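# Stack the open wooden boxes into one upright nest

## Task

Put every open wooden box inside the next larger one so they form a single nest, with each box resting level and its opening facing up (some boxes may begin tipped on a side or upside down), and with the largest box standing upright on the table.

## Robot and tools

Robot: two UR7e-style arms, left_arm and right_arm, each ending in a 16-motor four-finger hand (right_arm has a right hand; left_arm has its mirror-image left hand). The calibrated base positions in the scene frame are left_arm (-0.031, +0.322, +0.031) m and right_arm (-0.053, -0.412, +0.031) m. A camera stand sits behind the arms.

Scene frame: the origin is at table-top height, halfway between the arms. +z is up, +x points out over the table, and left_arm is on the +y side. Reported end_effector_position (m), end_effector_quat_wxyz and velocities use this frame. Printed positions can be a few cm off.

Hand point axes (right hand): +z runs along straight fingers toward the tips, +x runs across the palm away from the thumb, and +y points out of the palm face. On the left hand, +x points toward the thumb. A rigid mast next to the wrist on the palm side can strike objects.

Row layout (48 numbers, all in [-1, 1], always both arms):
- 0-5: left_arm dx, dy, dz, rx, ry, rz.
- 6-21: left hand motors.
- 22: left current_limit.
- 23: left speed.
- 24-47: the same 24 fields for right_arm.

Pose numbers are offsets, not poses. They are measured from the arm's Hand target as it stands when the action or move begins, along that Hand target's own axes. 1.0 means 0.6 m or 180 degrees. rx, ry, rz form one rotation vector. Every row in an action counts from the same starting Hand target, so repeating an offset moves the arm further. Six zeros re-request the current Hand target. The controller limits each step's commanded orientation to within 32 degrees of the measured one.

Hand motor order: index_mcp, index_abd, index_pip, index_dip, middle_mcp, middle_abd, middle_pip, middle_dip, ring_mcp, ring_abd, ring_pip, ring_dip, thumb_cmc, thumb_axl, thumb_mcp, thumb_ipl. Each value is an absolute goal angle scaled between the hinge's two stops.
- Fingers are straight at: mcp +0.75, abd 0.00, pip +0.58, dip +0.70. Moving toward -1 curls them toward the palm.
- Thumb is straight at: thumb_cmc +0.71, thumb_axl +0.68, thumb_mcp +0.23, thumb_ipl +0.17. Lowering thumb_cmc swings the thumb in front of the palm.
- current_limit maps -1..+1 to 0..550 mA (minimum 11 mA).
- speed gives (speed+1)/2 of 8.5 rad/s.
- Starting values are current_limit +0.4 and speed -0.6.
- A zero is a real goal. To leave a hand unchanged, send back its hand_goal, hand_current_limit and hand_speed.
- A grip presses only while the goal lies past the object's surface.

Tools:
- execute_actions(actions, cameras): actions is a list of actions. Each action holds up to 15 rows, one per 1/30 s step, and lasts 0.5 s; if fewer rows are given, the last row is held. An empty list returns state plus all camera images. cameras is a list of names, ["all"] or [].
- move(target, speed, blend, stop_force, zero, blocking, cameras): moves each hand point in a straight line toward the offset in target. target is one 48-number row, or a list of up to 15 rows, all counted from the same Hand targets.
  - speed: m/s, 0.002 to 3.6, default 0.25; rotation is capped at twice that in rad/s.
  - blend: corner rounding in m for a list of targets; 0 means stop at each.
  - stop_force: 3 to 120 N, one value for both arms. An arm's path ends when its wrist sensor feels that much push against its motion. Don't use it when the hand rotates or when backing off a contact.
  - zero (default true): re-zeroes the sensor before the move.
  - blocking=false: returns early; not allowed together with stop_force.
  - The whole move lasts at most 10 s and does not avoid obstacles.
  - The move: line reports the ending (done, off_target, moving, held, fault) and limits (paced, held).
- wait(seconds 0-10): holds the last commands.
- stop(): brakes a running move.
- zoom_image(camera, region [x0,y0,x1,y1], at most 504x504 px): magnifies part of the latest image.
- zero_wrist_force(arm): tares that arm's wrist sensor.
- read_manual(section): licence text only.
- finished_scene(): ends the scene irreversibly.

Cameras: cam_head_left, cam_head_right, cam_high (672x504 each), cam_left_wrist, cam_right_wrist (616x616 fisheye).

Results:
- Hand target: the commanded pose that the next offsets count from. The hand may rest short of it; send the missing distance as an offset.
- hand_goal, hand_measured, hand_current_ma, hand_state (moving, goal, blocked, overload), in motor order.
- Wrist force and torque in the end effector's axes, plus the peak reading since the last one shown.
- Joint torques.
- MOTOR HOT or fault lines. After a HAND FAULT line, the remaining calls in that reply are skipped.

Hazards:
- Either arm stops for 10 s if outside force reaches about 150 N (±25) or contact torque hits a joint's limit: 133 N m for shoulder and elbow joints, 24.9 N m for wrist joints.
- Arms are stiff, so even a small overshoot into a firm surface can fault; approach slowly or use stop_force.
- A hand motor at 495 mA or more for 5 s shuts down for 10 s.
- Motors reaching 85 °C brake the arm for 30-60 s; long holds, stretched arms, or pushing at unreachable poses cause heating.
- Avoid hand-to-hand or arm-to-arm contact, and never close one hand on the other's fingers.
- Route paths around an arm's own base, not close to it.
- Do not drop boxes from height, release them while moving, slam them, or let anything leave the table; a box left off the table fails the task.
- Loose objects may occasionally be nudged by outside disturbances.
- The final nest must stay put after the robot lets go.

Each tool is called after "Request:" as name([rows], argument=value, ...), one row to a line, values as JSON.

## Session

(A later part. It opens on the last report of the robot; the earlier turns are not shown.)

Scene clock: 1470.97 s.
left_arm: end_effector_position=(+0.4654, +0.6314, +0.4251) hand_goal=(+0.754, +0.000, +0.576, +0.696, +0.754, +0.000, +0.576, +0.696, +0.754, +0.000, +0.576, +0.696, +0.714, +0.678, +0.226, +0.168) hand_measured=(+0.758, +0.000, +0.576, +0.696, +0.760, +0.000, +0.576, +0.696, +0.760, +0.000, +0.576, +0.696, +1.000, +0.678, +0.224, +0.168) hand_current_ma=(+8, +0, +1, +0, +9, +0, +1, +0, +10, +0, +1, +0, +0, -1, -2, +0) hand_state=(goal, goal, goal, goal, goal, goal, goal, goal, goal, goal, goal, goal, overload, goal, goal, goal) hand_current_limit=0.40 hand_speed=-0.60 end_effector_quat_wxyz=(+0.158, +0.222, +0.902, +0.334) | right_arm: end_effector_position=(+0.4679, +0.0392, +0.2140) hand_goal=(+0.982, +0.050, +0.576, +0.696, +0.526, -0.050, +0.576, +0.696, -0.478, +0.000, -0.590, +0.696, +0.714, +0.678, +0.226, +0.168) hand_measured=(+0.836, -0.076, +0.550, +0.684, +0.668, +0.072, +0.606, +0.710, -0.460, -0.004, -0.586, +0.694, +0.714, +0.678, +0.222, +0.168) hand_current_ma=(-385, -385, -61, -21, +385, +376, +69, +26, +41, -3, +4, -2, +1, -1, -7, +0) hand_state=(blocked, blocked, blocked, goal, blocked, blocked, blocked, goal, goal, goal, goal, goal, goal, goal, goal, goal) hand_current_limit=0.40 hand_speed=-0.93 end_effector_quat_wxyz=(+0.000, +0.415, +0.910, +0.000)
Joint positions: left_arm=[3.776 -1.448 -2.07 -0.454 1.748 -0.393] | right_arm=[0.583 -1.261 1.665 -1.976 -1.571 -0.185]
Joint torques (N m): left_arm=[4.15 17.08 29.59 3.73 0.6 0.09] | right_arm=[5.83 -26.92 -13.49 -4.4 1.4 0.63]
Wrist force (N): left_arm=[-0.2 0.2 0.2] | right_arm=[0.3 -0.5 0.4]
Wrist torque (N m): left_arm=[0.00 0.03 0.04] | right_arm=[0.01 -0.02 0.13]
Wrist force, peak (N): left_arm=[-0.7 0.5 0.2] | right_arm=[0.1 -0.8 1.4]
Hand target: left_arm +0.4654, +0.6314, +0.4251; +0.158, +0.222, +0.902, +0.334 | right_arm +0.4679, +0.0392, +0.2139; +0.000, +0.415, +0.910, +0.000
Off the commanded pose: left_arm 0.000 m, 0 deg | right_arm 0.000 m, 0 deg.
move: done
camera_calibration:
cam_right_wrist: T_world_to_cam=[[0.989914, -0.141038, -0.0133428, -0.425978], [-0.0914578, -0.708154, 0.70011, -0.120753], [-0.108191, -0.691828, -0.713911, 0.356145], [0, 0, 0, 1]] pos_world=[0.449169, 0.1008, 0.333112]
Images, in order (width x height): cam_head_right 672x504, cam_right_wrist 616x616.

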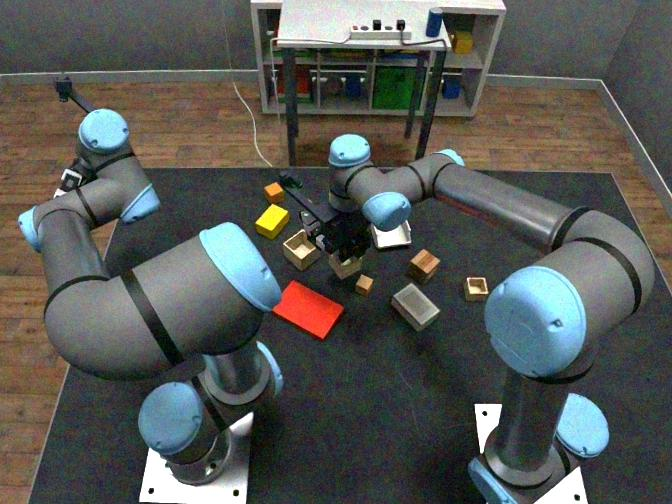

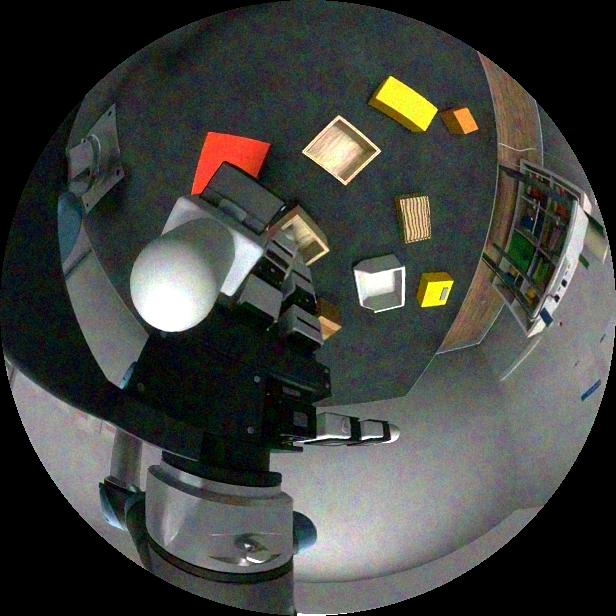

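Request:
move([
  [0,0,0,0,0,0,0.754,0,0.576,0.696,0.754,0,0.576,0.696,0.754,0,0.576,0.696,0.714,0.678,0.226,0.168,0.4,-0.6,0,0,-0.08,0,0,0,0.982,0.05,0.576,0.696,0.525,-0.05,0.576,0.696,-0.479,0,-0.591,0.696,0.714,0.678,0.226,0.168,0.4,-0.93],
  [0,0,0,0,0,0,0.754,0,0.576,0.696,0.754,0,0.576,0.696,0.754,0,0.576,0.696,0.714,0.678,0.226,0.168,0.4,-0.6,0.0993,0.23,-0.07,0.025,-0.0222,-0.0566,0.982,0.05,0.576,0.696,0.525,-0.05,0.576,0.696,-0.479,0,-0.591,0.696,0.714,0.678,0.226,0.168,0.4,-0.93],
  [0,0,0,0,0,0,0.754,0,0.576,0.696,0.754,0,0.576,0.696,0.754,0,0.576,0.696,0.714,0.678,0.226,0.168,0.4,-0.6,0.0993,0.23,-0.014,0.025,-0.0222,-0.0566,0.982,0.05,0.576,0.696,0.525,-0.05,0.576,0.696,-0.479,0,-0.591,0.696,0.714,0.678,0.226,0.168,0.4,-0.93],
], speed=0.15, blend=[0.02, 0.005, 0], cameras=["cam_right_wrist","cam_head_right","cam_high"])

Request:
zoom_image(camera="cam_right_wrist", region=[260, 175, 350, 265])

Request:
zoom_image(camera="cam_head_right", region=[265, 202, 335, 277])

Request:
zoom_image(camera="cam_high", region=[375, 270, 445, 340])

Scene clock: 1511.33 s.
left_arm: end_effector_position=(+0.4654, +0.6314, +0.4251) hand_goal=(+0.754, +0.000, +0.576, +0.696, +0.754, +0.000, +0.576, +0.696, +0.754, +0.000, +0.576, +0.696, +0.714, +0.678, +0.226, +0.168) hand_measured=(+0.758, +0.000, +0.576, +0.696, +0.760, +0.000, +0.576, +0.696, +0.760, +0.000, +0.576, +0.696, +1.000, +0.678, +0.224, +0.168) hand_current_ma=(+8, +0, +1, +0, +9, +0, +1, +0, +10, +0, +1, +0, +0, -1, -2, +0) hand_state=(goal, goal, goal, goal, goal, goal, goal, goal, goal, goal, goal, goal, overload, goal, goal, goal) hand_current_limit=0.40 hand_speed=-0.60 end_effector_quat_wxyz=(+0.158, +0.222, +0.902, +0.334) | right_arm: end_effector_position=(+0.5331, +0.1746, +0.2224) hand_goal=(+0.982, +0.050, +0.576, +0.696, +0.526, -0.050, +0.576, +0.696, -0.478, +0.000, -0.590, +0.696, +0.714, +0.678, +0.226, +0.168) hand_measured=(+0.838, -0.076, +0.548, +0.684, +0.666, +0.072, +0.606, +0.710, -0.460, -0.004, -0.586, +0.694, +0.714, +0.678, +0.222, +0.168) hand_current_ma=(-385, -385, -68, -23, +385, +376, +73, +27, +41, -3, +4, -2, +0, -1, -7, +0) hand_state=(blocked, blocked, blocked, goal, blocked, blocked, blocked, goal, goal, goal, goal, goal, goal, goal, goal, goal) hand_current_limit=0.40 hand_speed=-0.93 end_effector_quat_wxyz=(+0.016, +0.332, +0.942, -0.050)
Joint positions: left_arm=[3.776 -1.448 -2.07 -0.454 1.748 -0.393] | right_arm=[0.703 -0.904 1.068 -1.668 -1.652 -0.24]
Joint torques (N m): left_arm=[4.15 17.56 30 3.64 0.97 0.15] | right_arm=[-10.2 -56.41 -17.56 -3.85 2.03 -0.68]
Wrist force (N): left_arm=[-0.1 0.3 0.1] | right_arm=[0.7 -0.4 0.3]
Wrist torque (N m): left_arm=[0.03 0.02 0.04] | right_arm=[0.00 -0.06 0.07]
Wrist force, peak (N): left_arm=[-0.5 0.4 0.8] | right_arm=[0.3 -0.9 2.3]
Hand target: left_arm +0.4654, +0.6314, +0.4251; +0.158, +0.222, +0.902, +0.334 | right_arm +0.5331, +0.1746, +0.2223; +0.016, +0.332, +0.942, -0.050
Off the commanded pose: left_arm 0.000 m, 0 deg | right_arm 0.000 m, 0 deg.
move: done
camera_calibration:
cam_right_wrist: T_world_to_cam=[[0.999165, 0.0346026, -0.0217431, -0.504985], [0.0387946, -0.635836, 0.770848, -0.122575], [0.0128483, -0.771048, -0.636648, 0.394976], [0, 0, 0, 1]] pos_world=[0.504243, 0.244082, 0.334967]
Images, in order (width x height): cam_head_right 672x504, cam_high 672x504, cam_right_wrist 616x616.

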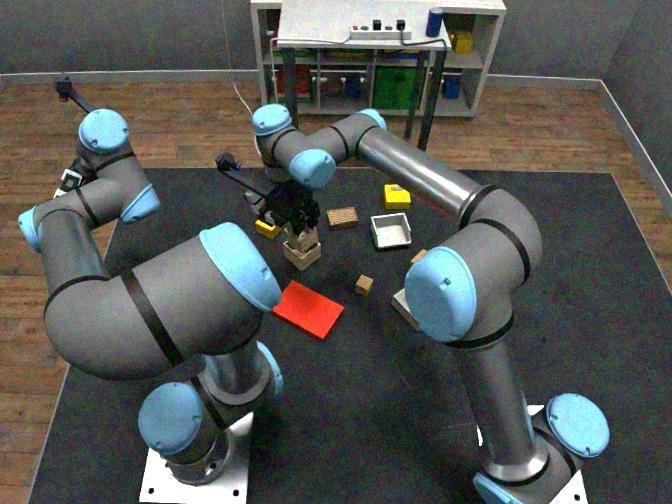

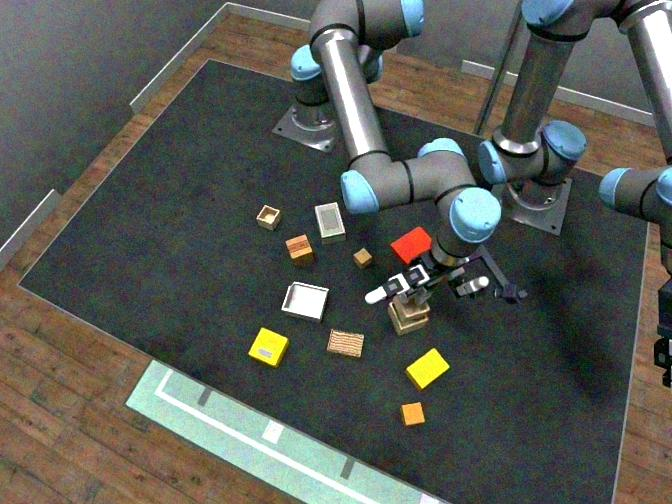

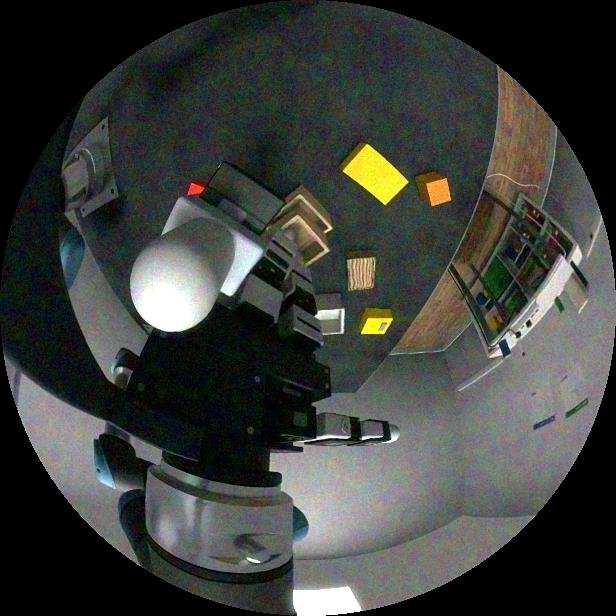

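Scaled by 5.600 from the camera's 616x616 image, which has a finer 880x880 frame.

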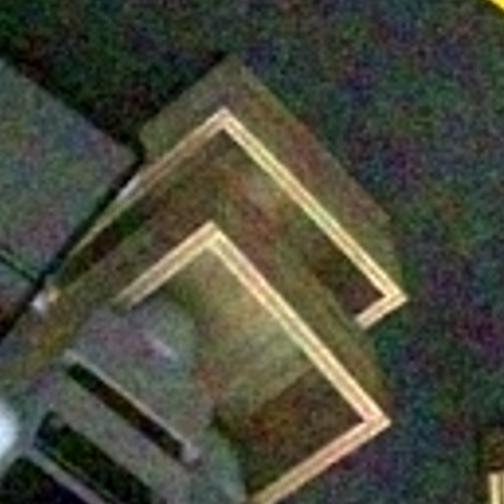

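Scaled by 6.720.

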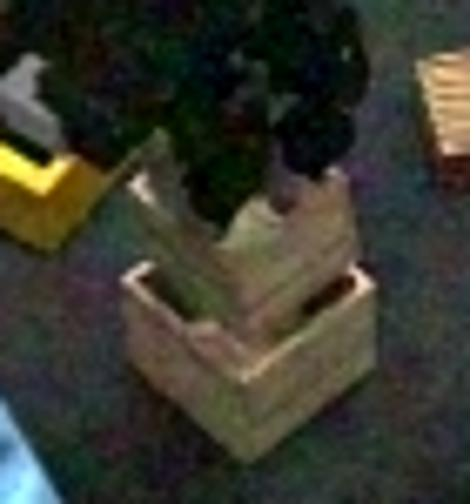

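Scaled by 7.200.

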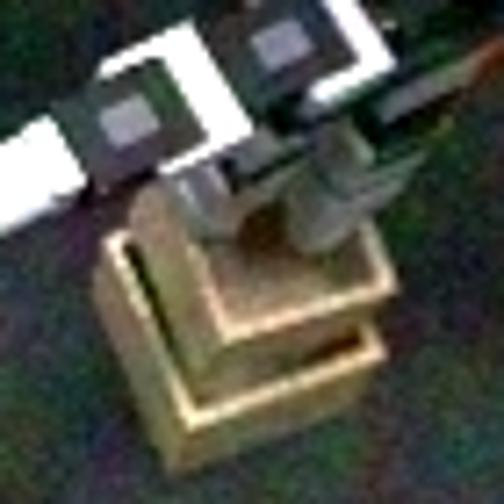

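Request:
wait(seconds=0.1, cameras=["cam_head_left","cam_head_right", "cam_high", "cam_right_wrist"])

Scene clock: 1528.13 s.
left_arm: end_effector_position=(+0.4654, +0.6314, +0.4251) hand_goal=(+0.754, +0.000, +0.576, +0.696, +0.754, +0.000, +0.576, +0.696, +0.754, +0.000, +0.576, +0.696, +0.714, +0.678, +0.226, +0.168) hand_measured=(+0.758, +0.000, +0.576, +0.696, +0.760, +0.000, +0.576, +0.696, +0.760, +0.000, +0.576, +0.696, +1.000, +0.678, +0.224, +0.168) hand_current_ma=(+8, +0, +1, +0, +9, +0, +1, +0, +10, +0, +1, +0, +0, -1, -2, +0) hand_state=(goal, goal, goal, goal, goal, goal, goal, goal, goal, goal, goal, goal, overload, goal, goal, goal) hand_current_limit=0.40 hand_speed=-0.60 end_effector_quat_wxyz=(+0.158, +0.222, +0.902, +0.334) | right_arm: end_effector_position=(+0.5331, +0.1746, +0.2224) hand_goal=(+0.982, +0.050, +0.576, +0.696, +0.526, -0.050, +0.576, +0.696, -0.478, +0.000, -0.590, +0.696, +0.714, +0.678, +0.226, +0.168) hand_measured=(+0.838, -0.076, +0.548, +0.684, +0.666, +0.072, +0.606, +0.710, -0.460, -0.004, -0.586, +0.694, +0.714, +0.678, +0.222, +0.168) hand_current_ma=(-385, -385, -68, -23, +385, +376, +73, +27, +41, -3, +4, -2, +0, -1, -7, +0) hand_state=(blocked, blocked, blocked, goal, blocked, blocked, blocked, goal, goal, goal, goal, goal, goal, goal, goal, goal) hand_current_limit=0.40 hand_speed=-0.93 end_effector_quat_wxyz=(+0.016, +0.332, +0.942, -0.050)
Joint positions: left_arm=[3.776 -1.448 -2.07 -0.454 1.748 -0.393] | right_arm=[0.703 -0.904 1.068 -1.668 -1.652 -0.24]
Joint torques (N m): left_arm=[4.38 16.67 29.75 3.62 0.87 0.1] | right_arm=[-9.93 -57.11 -14.71 -4.14 1.92 -0.57]
Wrist force (N): left_arm=[-0.3 0.4 0.1] | right_arm=[0.5 -0.2 0.5]
Wrist torque (N m): left_arm=[0.04 0.06 0.03] | right_arm=[0.01 -0.03 0.05]
Wrist force, peak (N): left_arm=[-0.7 0.6 0.0] | right_arm=[0.6 -0.5 0.6]
Hand target: left_arm +0.4654, +0.6314, +0.4251; +0.158, +0.222, +0.902, +0.334 | right_arm +0.5331, +0.1746, +0.2223; +0.016, +0.332, +0.942, -0.050
Off the commanded pose: left_arm 0.000 m, 0 deg | right_arm 0.000 m, 0 deg.
wait: 0.10 s; at rest from the start
camera_calibration:
cam_right_wrist: T_world_to_cam=[[0.999167, 0.0346175, -0.0215968, -0.505039], [0.0386931, -0.635947, 0.770762, -0.122468], [0.0129474, -0.770956, -0.636757, 0.39494], [0, 0, 0, 1]] pos_world=[0.504243, 0.244082, 0.334967]
Images, in order (width x height): cam_head_left 672x504, cam_head_right 672x504, cam_high 672x504, cam_right_wrist 616x616.

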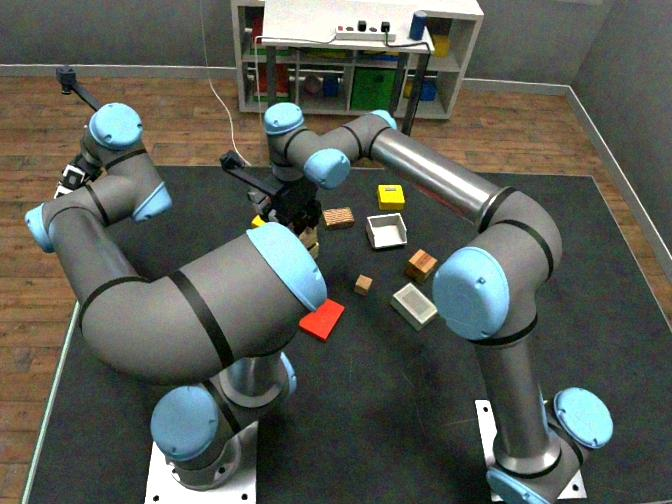

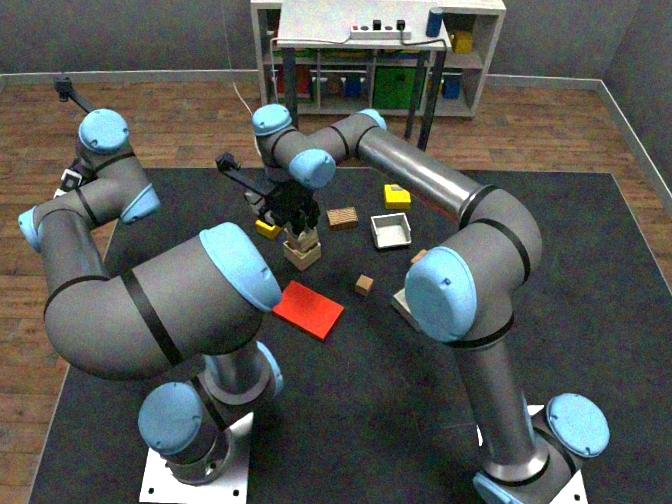

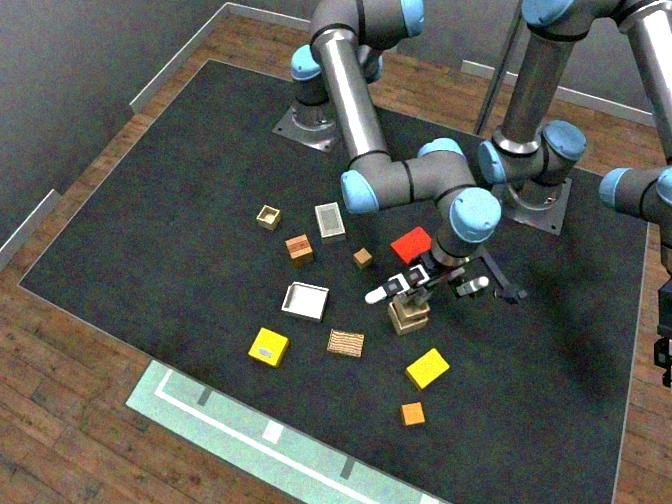

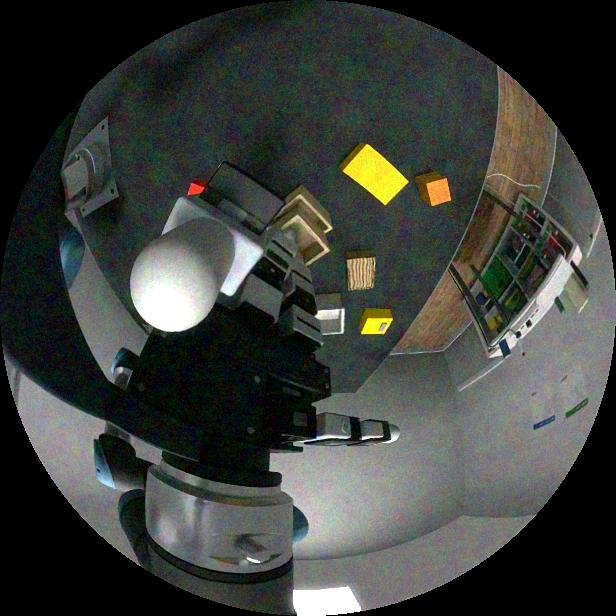

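Request:
zoom_image(camera="cam_right_wrist", region=[240, 150, 380, 290])

Request:
zoom_image(camera="cam_head_right", region=[250, 190, 350, 290])

Request:
zoom_image(camera="cam_high", region=[360, 260, 460, 360])

Scaled by 3.600 from the camera's 616x616 image, which has a finer 880x880 frame.

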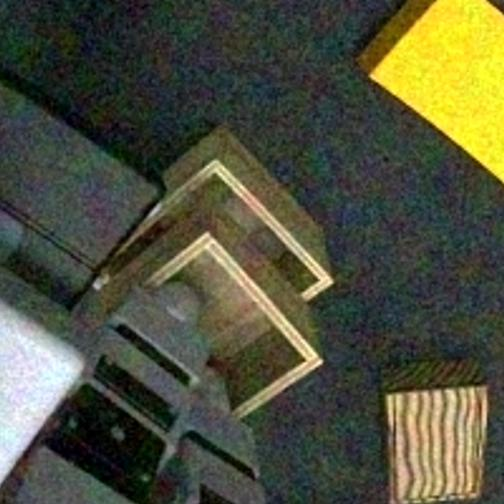

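Scaled by 5.040.

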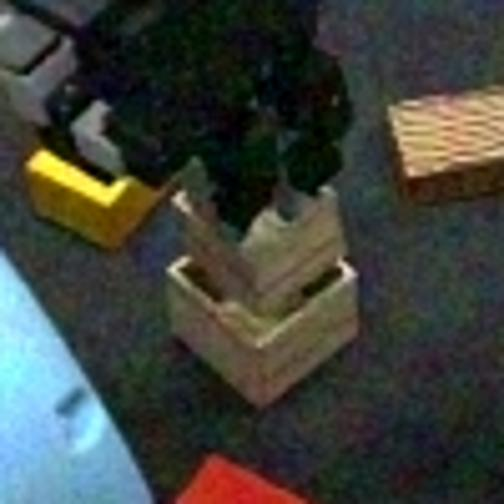

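Scaled by 5.040.

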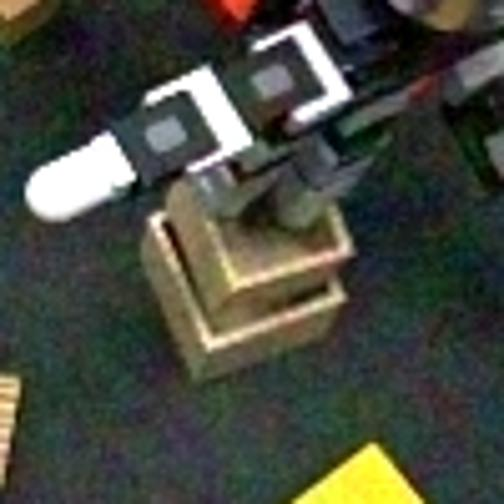

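Request:
move(target=[0,0,0,0,0,0,0.754,0,0.576,0.696,0.754,0,0.576,0.696,0.754,0,0.576,0.696,0.714,0.678,0.226,0.168,0.4,-0.6,0.00166,0.00224,0.02652,0,0,0,0.982,0.05,0.576,0.696,0.525,-0.05,0.576,0.696,-0.479,0,-0.591,0.696,0.714,0.678,0.226,0.168,0.4,-0.93], speed=0.02, stop_force=3, cameras=["cam_head_right", "cam_high", "cam_right_wrist"])

Request:
zoom_image(camera="cam_right_wrist", region=[240, 150, 380, 290])

Request:
zoom_image(camera="cam_head_right", region=[250, 190, 350, 290])

Request:
zoom_image(camera="cam_high", region=[360, 260, 460, 360])

Scene clock: 1540.53 s.
left_arm: end_effector_position=(+0.4654, +0.6314, +0.4251) hand_goal=(+0.754, +0.000, +0.576, +0.696, +0.754, +0.000, +0.576, +0.696, +0.754, +0.000, +0.576, +0.696, +0.714, +0.678, +0.226, +0.168) hand_measured=(+0.758, +0.000, +0.576, +0.696, +0.760, +0.000, +0.576, +0.696, +0.760, +0.000, +0.576, +0.696, +1.000, +0.678, +0.224, +0.168) hand_current_ma=(+8, +0, +1, +0, +9, +0, +1, +0, +10, +0, +1, +0, +0, -1, -2, +0) hand_state=(goal, goal, goal, goal, goal, goal, goal, goal, goal, goal, goal, goal, overload, goal, goal, goal) hand_current_limit=0.40 hand_speed=-0.60 end_effector_quat_wxyz=(+0.158, +0.222, +0.902, +0.334) | right_arm: end_effector_position=(+0.5331, +0.1746, +0.2063) hand_goal=(+0.982, +0.050, +0.576, +0.696, +0.526, -0.050, +0.576, +0.696, -0.478, +0.000, -0.590, +0.696, +0.714, +0.678, +0.226, +0.168) hand_measured=(+0.838, -0.076, +0.548, +0.684, +0.666, +0.072, +0.606, +0.710, -0.460, -0.004, -0.586, +0.694, +0.714, +0.678, +0.222, +0.168) hand_current_ma=(-385, -385, -68, -23, +385, +376, +73, +27, +41, -3, +4, -2, +0, -1, -7, +0) hand_state=(blocked, blocked, blocked, goal, blocked, blocked, blocked, goal, goal, goal, goal, goal, goal, goal, goal, goal) hand_current_limit=0.40 hand_speed=-0.93 end_effector_quat_wxyz=(+0.016, +0.332, +0.942, -0.050)
Joint positions: left_arm=[3.776 -1.448 -2.07 -0.454 1.748 -0.393] | right_arm=[0.703 -0.896 1.096 -1.704 -1.652 -0.24]
Joint torques (N m): left_arm=[4.58 16.11 29.67 3.44 0.94 0.05] | right_arm=[-10.41 -56.53 -31.09 0.05 1.65 -0.51]
Wrist force (N): left_arm=[-0.2 0.5 0.2] | right_arm=[0.4 -0.2 0.5]
Wrist torque (N m): left_arm=[0.02 0.05 0.03] | right_arm=[0.01 -0.03 0.04]
Wrist force, peak (N): left_arm=[-0.6 0.6 0.4] | right_arm=[0.8 -0.5 0.5]
Hand target: left_arm +0.4654, +0.6314, +0.4251; +0.158, +0.222, +0.902, +0.334 | right_arm +0.5331, +0.1746, +0.2064; +0.016, +0.332, +0.942, -0.050
Off the commanded pose: left_arm 0.000 m, 0 deg | right_arm 0.000 m, 0 deg.
move: done
camera_calibration:
cam_right_wrist: T_world_to_cam=[[0.999167, 0.0346175, -0.0215968, -0.505384], [0.0386931, -0.635947, 0.770762, -0.110136], [0.0129474, -0.770956, -0.636757, 0.384752], [0, 0, 0, 1]] pos_world=[0.504243, 0.244082, 0.318967]
Images, in order (width x height): cam_head_right 672x504, cam_high 672x504, cam_right_wrist 616x616.

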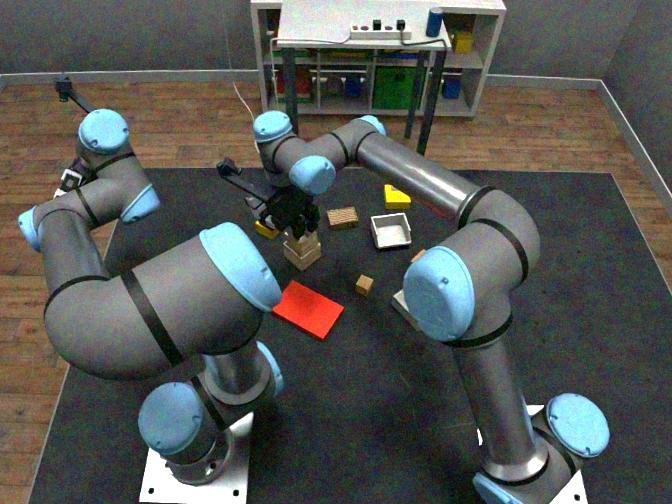

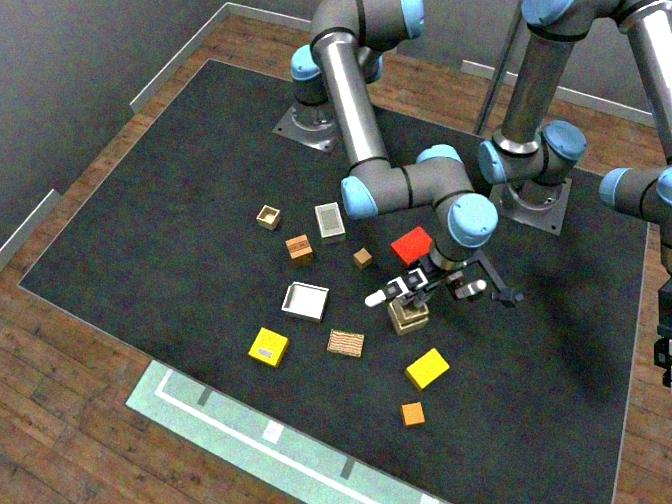

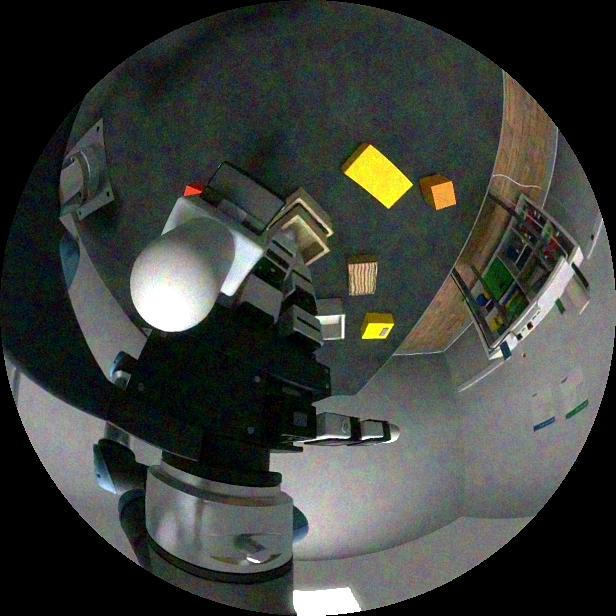

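Scaled by 3.600 from the camera's 616x616 image, which has a finer 880x880 frame.

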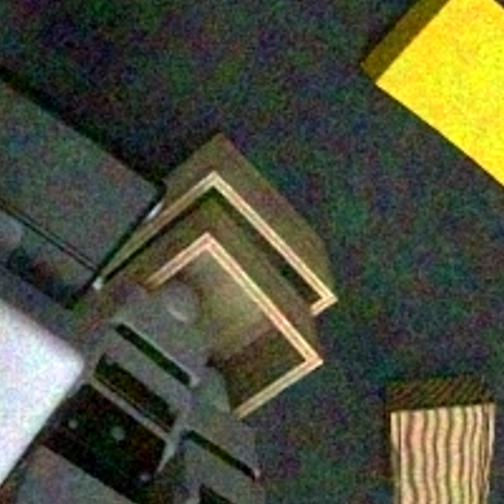

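Scaled by 5.040.

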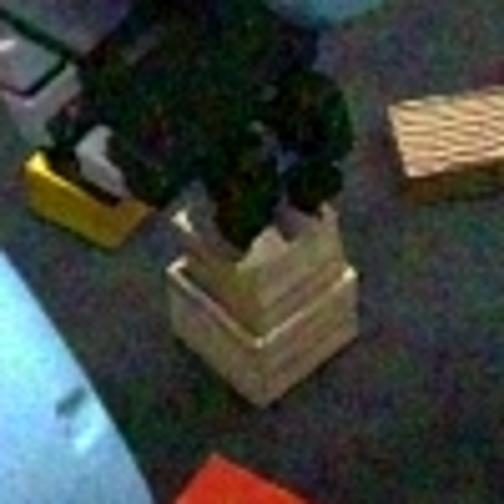

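Scaled by 5.040.

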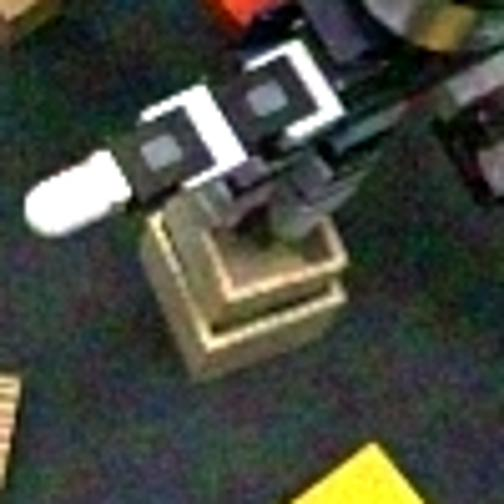

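Request:
move(target=[0,0,0,0,0,0,0.754,0,0.576,0.696,0.754,0,0.576,0.696,0.754,0,0.576,0.696,0.714,0.678,0.226,0.168,0.4,-0.6,0.00493,0.00667,-0.00087,0,0,0,0.982,0.05,0.576,0.696,0.525,-0.05,0.576,0.696,-0.479,0,-0.591,0.696,0.714,0.678,0.226,0.168,0.4,-0.93], speed=0.006, stop_force=3, cameras=["cam_head_right", "cam_high", "cam_right_wrist"])

Request:
zoom_image(camera="cam_right_wrist", region=[240, 150, 380, 290])

Request:
zoom_image(camera="cam_head_right", region=[250, 190, 350, 290])

Request:
zoom_image(camera="cam_high", region=[360, 260, 460, 360])

Scene clock: 1567.30 s.
left_arm: end_effector_position=(+0.4654, +0.6314, +0.4251) hand_goal=(+0.754, +0.000, +0.576, +0.696, +0.754, +0.000, +0.576, +0.696, +0.754, +0.000, +0.576, +0.696, +0.714, +0.678, +0.226, +0.168) hand_measured=(+0.758, +0.000, +0.576, +0.696, +0.760, +0.000, +0.576, +0.696, +0.760, +0.000, +0.576, +0.696, +1.000, +0.678, +0.224, +0.168) hand_current_ma=(+8, +0, +1, +0, +9, +0, +1, +0, +10, +0, +1, +0, +0, -1, -2, +0) hand_state=(goal, goal, goal, goal, goal, goal, goal, goal, goal, goal, goal, goal, overload, goal, goal, goal) hand_current_limit=0.40 hand_speed=-0.60 end_effector_quat_wxyz=(+0.158, +0.222, +0.902, +0.334) | right_arm: end_effector_position=(+0.5333, +0.1797, +0.2063) hand_goal=(+0.982, +0.050, +0.576, +0.696, +0.526, -0.050, +0.576, +0.696, -0.478, +0.000, -0.590, +0.696, +0.714, +0.678, +0.226, +0.168) hand_measured=(+0.838, -0.076, +0.548, +0.684, +0.666, +0.072, +0.608, +0.710, -0.460, -0.004, -0.586, +0.694, +0.714, +0.678, +0.222, +0.168) hand_current_ma=(-385, -385, -68, -23, +385, +376, +75, +28, +41, -3, +4, -2, +0, -1, -7, +0) hand_state=(blocked, blocked, blocked, goal, blocked, blocked, blocked, goal, goal, goal, goal, goal, goal, goal, goal, goal) hand_current_limit=0.40 hand_speed=-0.93 end_effector_quat_wxyz=(+0.016, +0.332, +0.942, -0.050)
Joint positions: left_arm=[3.776 -1.448 -2.07 -0.454 1.748 -0.393] | right_arm=[0.709 -0.886 1.079 -1.697 -1.652 -0.235]
Joint torques (N m): left_arm=[3.61 16.51 29.67 3.44 1.11 -0.15] | right_arm=[-4.55 -57.62 -14.49 -3.77 1.81 -0.38]
Wrist force (N): left_arm=[-0.3 0.5 0.3] | right_arm=[0.4 -0.2 0.4]
Wrist torque (N m): left_arm=[0.02 0.05 0.03] | right_arm=[0.03 -0.07 0.00]
Wrist force, peak (N): left_arm=[-0.4 0.6 0.4] | right_arm=[0.7 -0.4 0.6]
Hand target: left_arm +0.4654, +0.6314, +0.4251; +0.158, +0.222, +0.902, +0.334 | right_arm +0.5333, +0.1796, +0.2063; +0.016, +0.332, +0.942, -0.050
Off the commanded pose: left_arm 0.000 m, 0 deg | right_arm 0.000 m, 0 deg.
move: done
camera_calibration:
cam_right_wrist: T_world_to_cam=[[0.999163, 0.0346788, -0.0216786, -0.50575], [0.0387933, -0.635833, 0.770851, -0.10693], [0.0129482, -0.771047, -0.636647, 0.388605], [0, 0, 0, 1]] pos_world=[0.504443, 0.249182, 0.318867]
Images, in order (width x height): cam_head_right 672x504, cam_high 672x504, cam_right_wrist 616x616.

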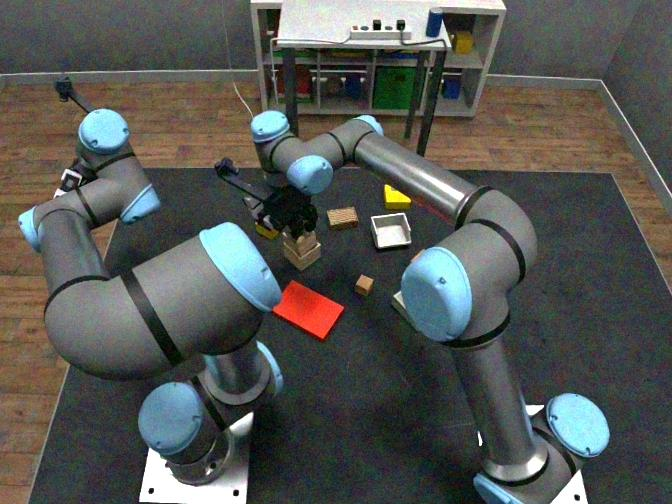

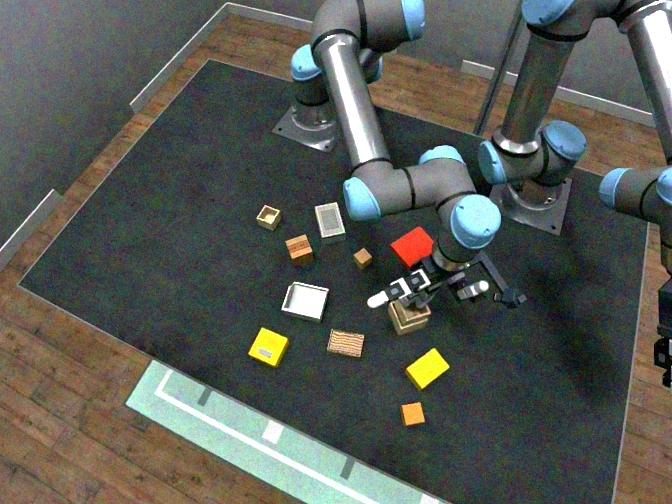

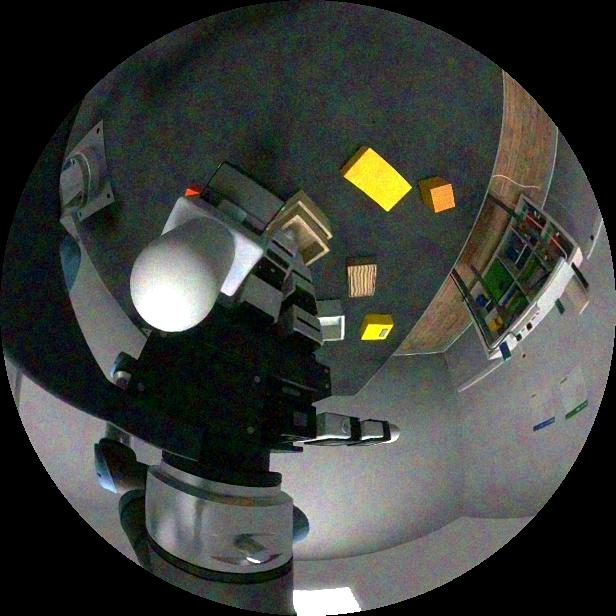

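Scaled by 3.600 from the camera's 616x616 image, which has a finer 880x880 frame.

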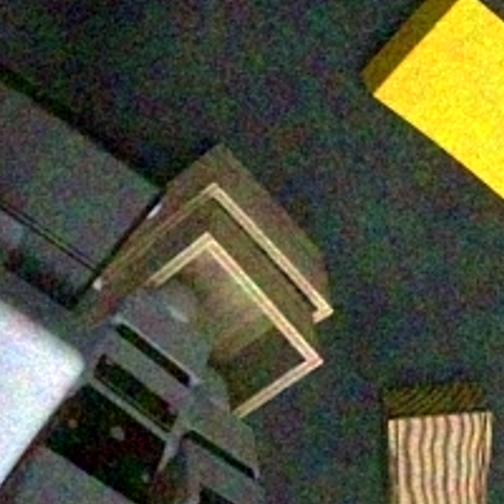

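Scaled by 5.040.

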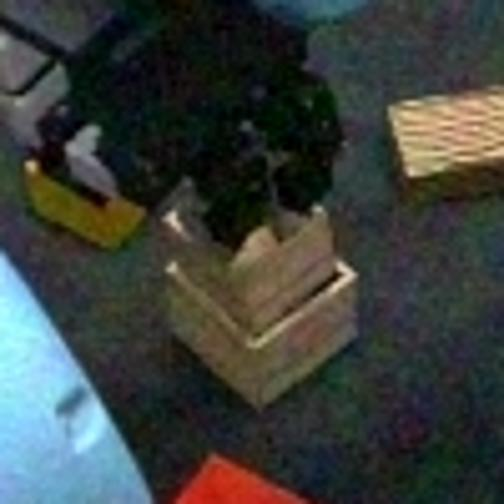

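Scaled by 5.040.

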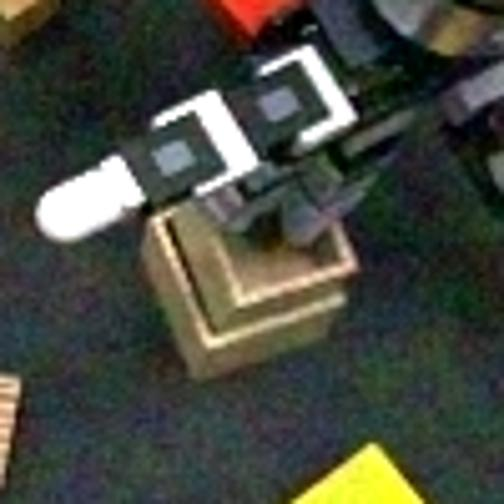

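Request:
move(target=[0,0,0,0,0,0,0.754,0,0.576,0.696,0.754,0,0.576,0.696,0.754,0,0.576,0.696,0.714,0.678,0.226,0.168,0.4,-0.6,0.00296,0.0040,-0.00052,0,0,0,0.982,0.05,0.576,0.696,0.525,-0.05,0.576,0.696,-0.479,0,-0.591,0.696,0.714,0.678,0.226,0.168,0.4,-0.93], speed=0.006, stop_force=3, cameras=["cam_head_right", "cam_high", "cam_right_wrist"])

Request:
zoom_image(camera="cam_right_wrist", region=[240, 150, 380, 290])

Request:
zoom_image(camera="cam_head_right", region=[270, 210, 340, 280])

Request:
zoom_image(camera="cam_high", region=[360, 260, 460, 360])

Scene clock: 1590.03 s.
left_arm: end_effector_position=(+0.4654, +0.6314, +0.4251) hand_goal=(+0.754, +0.000, +0.576, +0.696, +0.754, +0.000, +0.576, +0.696, +0.754, +0.000, +0.576, +0.696, +0.714, +0.678, +0.226, +0.168) hand_measured=(+0.758, +0.000, +0.576, +0.696, +0.760, +0.000, +0.576, +0.696, +0.760, +0.000, +0.576, +0.696, +1.000, +0.678, +0.224, +0.168) hand_current_ma=(+8, +0, +1, +0, +9, +0, +1, +0, +10, +0, +1, +0, +0, -1, -2, +0) hand_state=(goal, goal, goal, goal, goal, goal, goal, goal, goal, goal, goal, goal, overload, goal, goal, goal) hand_current_limit=0.40 hand_speed=-0.60 end_effector_quat_wxyz=(+0.158, +0.222, +0.902, +0.334) | right_arm: end_effector_position=(+0.5334, +0.1827, +0.2063) hand_goal=(+0.982, +0.050, +0.576, +0.696, +0.526, -0.050, +0.576, +0.696, -0.478, +0.000, -0.590, +0.696, +0.714, +0.678, +0.226, +0.168) hand_measured=(+0.838, -0.076, +0.548, +0.684, +0.666, +0.072, +0.608, +0.710, -0.460, -0.004, -0.586, +0.694, +0.714, +0.678, +0.222, +0.168) hand_current_ma=(-385, -385, -68, -23, +385, +376, +75, +28, +41, -3, +4, -2, +0, -1, -7, +0) hand_state=(blocked, blocked, blocked, goal, blocked, blocked, blocked, goal, goal, goal, goal, goal, goal, goal, goal, goal) hand_current_limit=0.40 hand_speed=-0.93 end_effector_quat_wxyz=(+0.016, +0.332, +0.942, -0.050)
Joint positions: left_arm=[3.776 -1.448 -2.07 -0.454 1.748 -0.393] | right_arm=[0.712 -0.88 1.069 -1.692 -1.651 -0.232]
Joint torques (N m): left_arm=[3.93 16.78 29.53 3.78 0.99 -0.03] | right_arm=[-3.89 -57.22 -15.47 -3.82 1.8 -0.31]
Wrist force (N): left_arm=[-0.3 0.1 0.0] | right_arm=[0.1 -0.7 0.5]
Wrist torque (N m): left_arm=[0.00 0.05 0.03] | right_arm=[-0.03 -0.05 -0.03]
Wrist force, peak (N): left_arm=[-0.4 0.8 0.1] | right_arm=[0.7 -0.6 0.4]
Hand target: left_arm +0.4654, +0.6314, +0.4251; +0.158, +0.222, +0.902, +0.334 | right_arm +0.5335, +0.1826, +0.2063; +0.016, +0.332, +0.942, -0.050
Off the commanded pose: left_arm 0.000 m, 0 deg | right_arm 0.000 m, 0 deg.
move: done
camera_calibration:
cam_right_wrist: T_world_to_cam=[[0.999167, 0.0346144, -0.0216023, -0.505964], [0.0386936, -0.635838, 0.770852, -0.104975], [0.012947, -0.771046, -0.636648, 0.390918], [0, 0, 0, 1]] pos_world=[0.504543, 0.252182, 0.318867]
Images, in order (width x height): cam_head_right 672x504, cam_high 672x504, cam_right_wrist 616x616.

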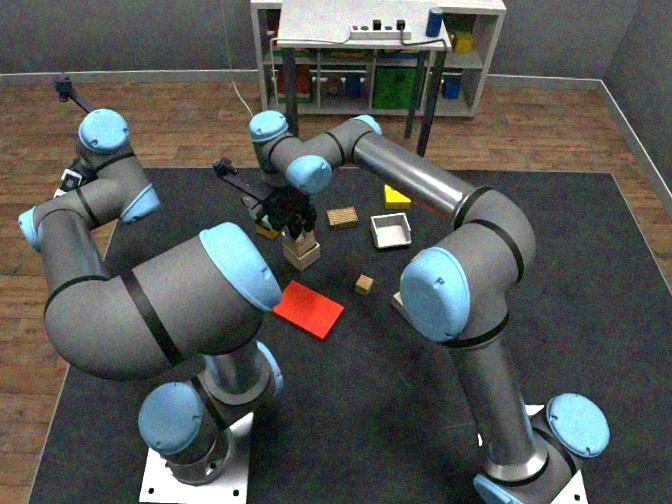

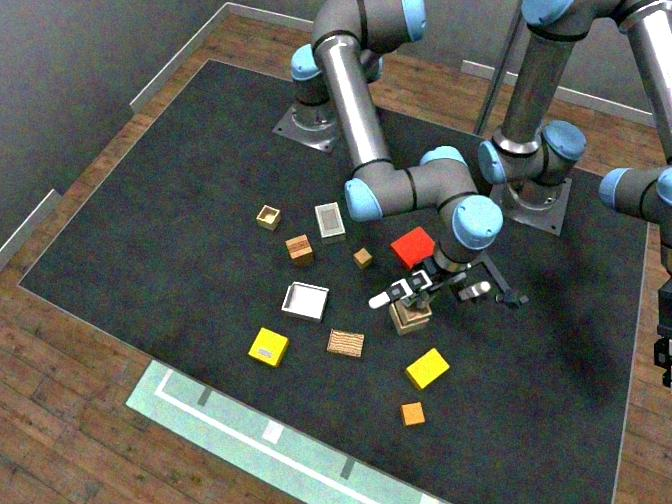

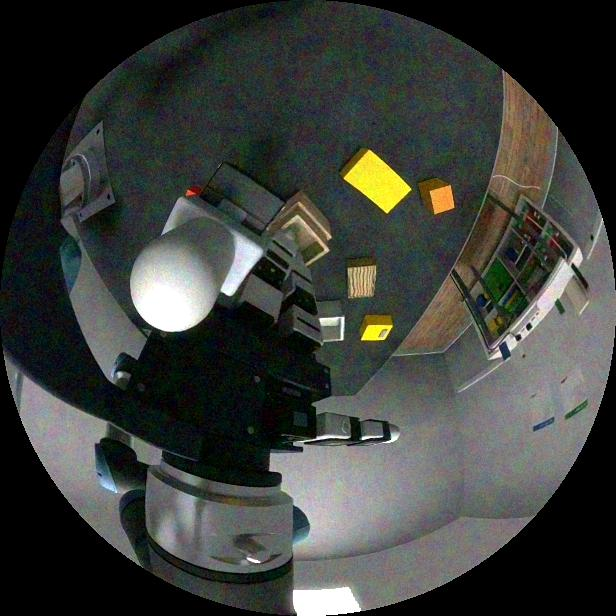

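Scaled by 3.600 from the camera's 616x616 image, which has a finer 880x880 frame.

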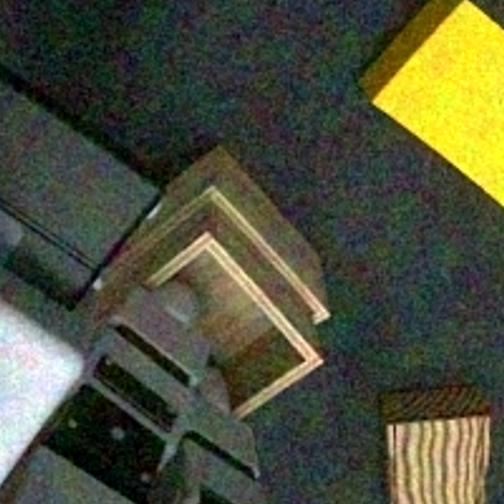

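Scaled by 7.200.

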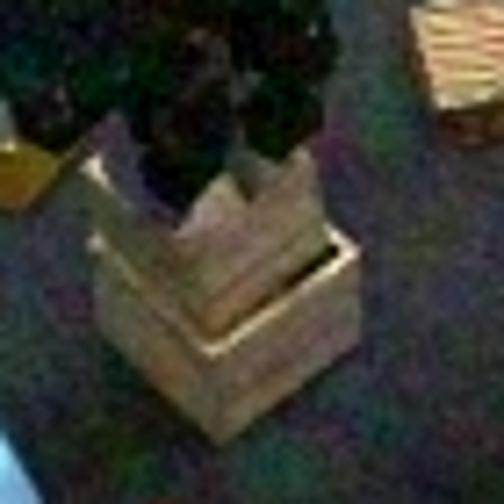

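Scaled by 5.040.

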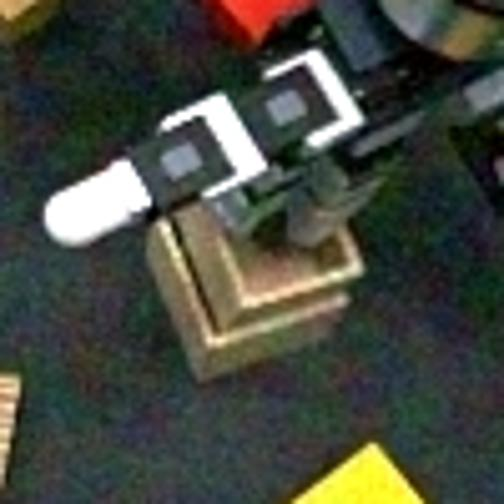

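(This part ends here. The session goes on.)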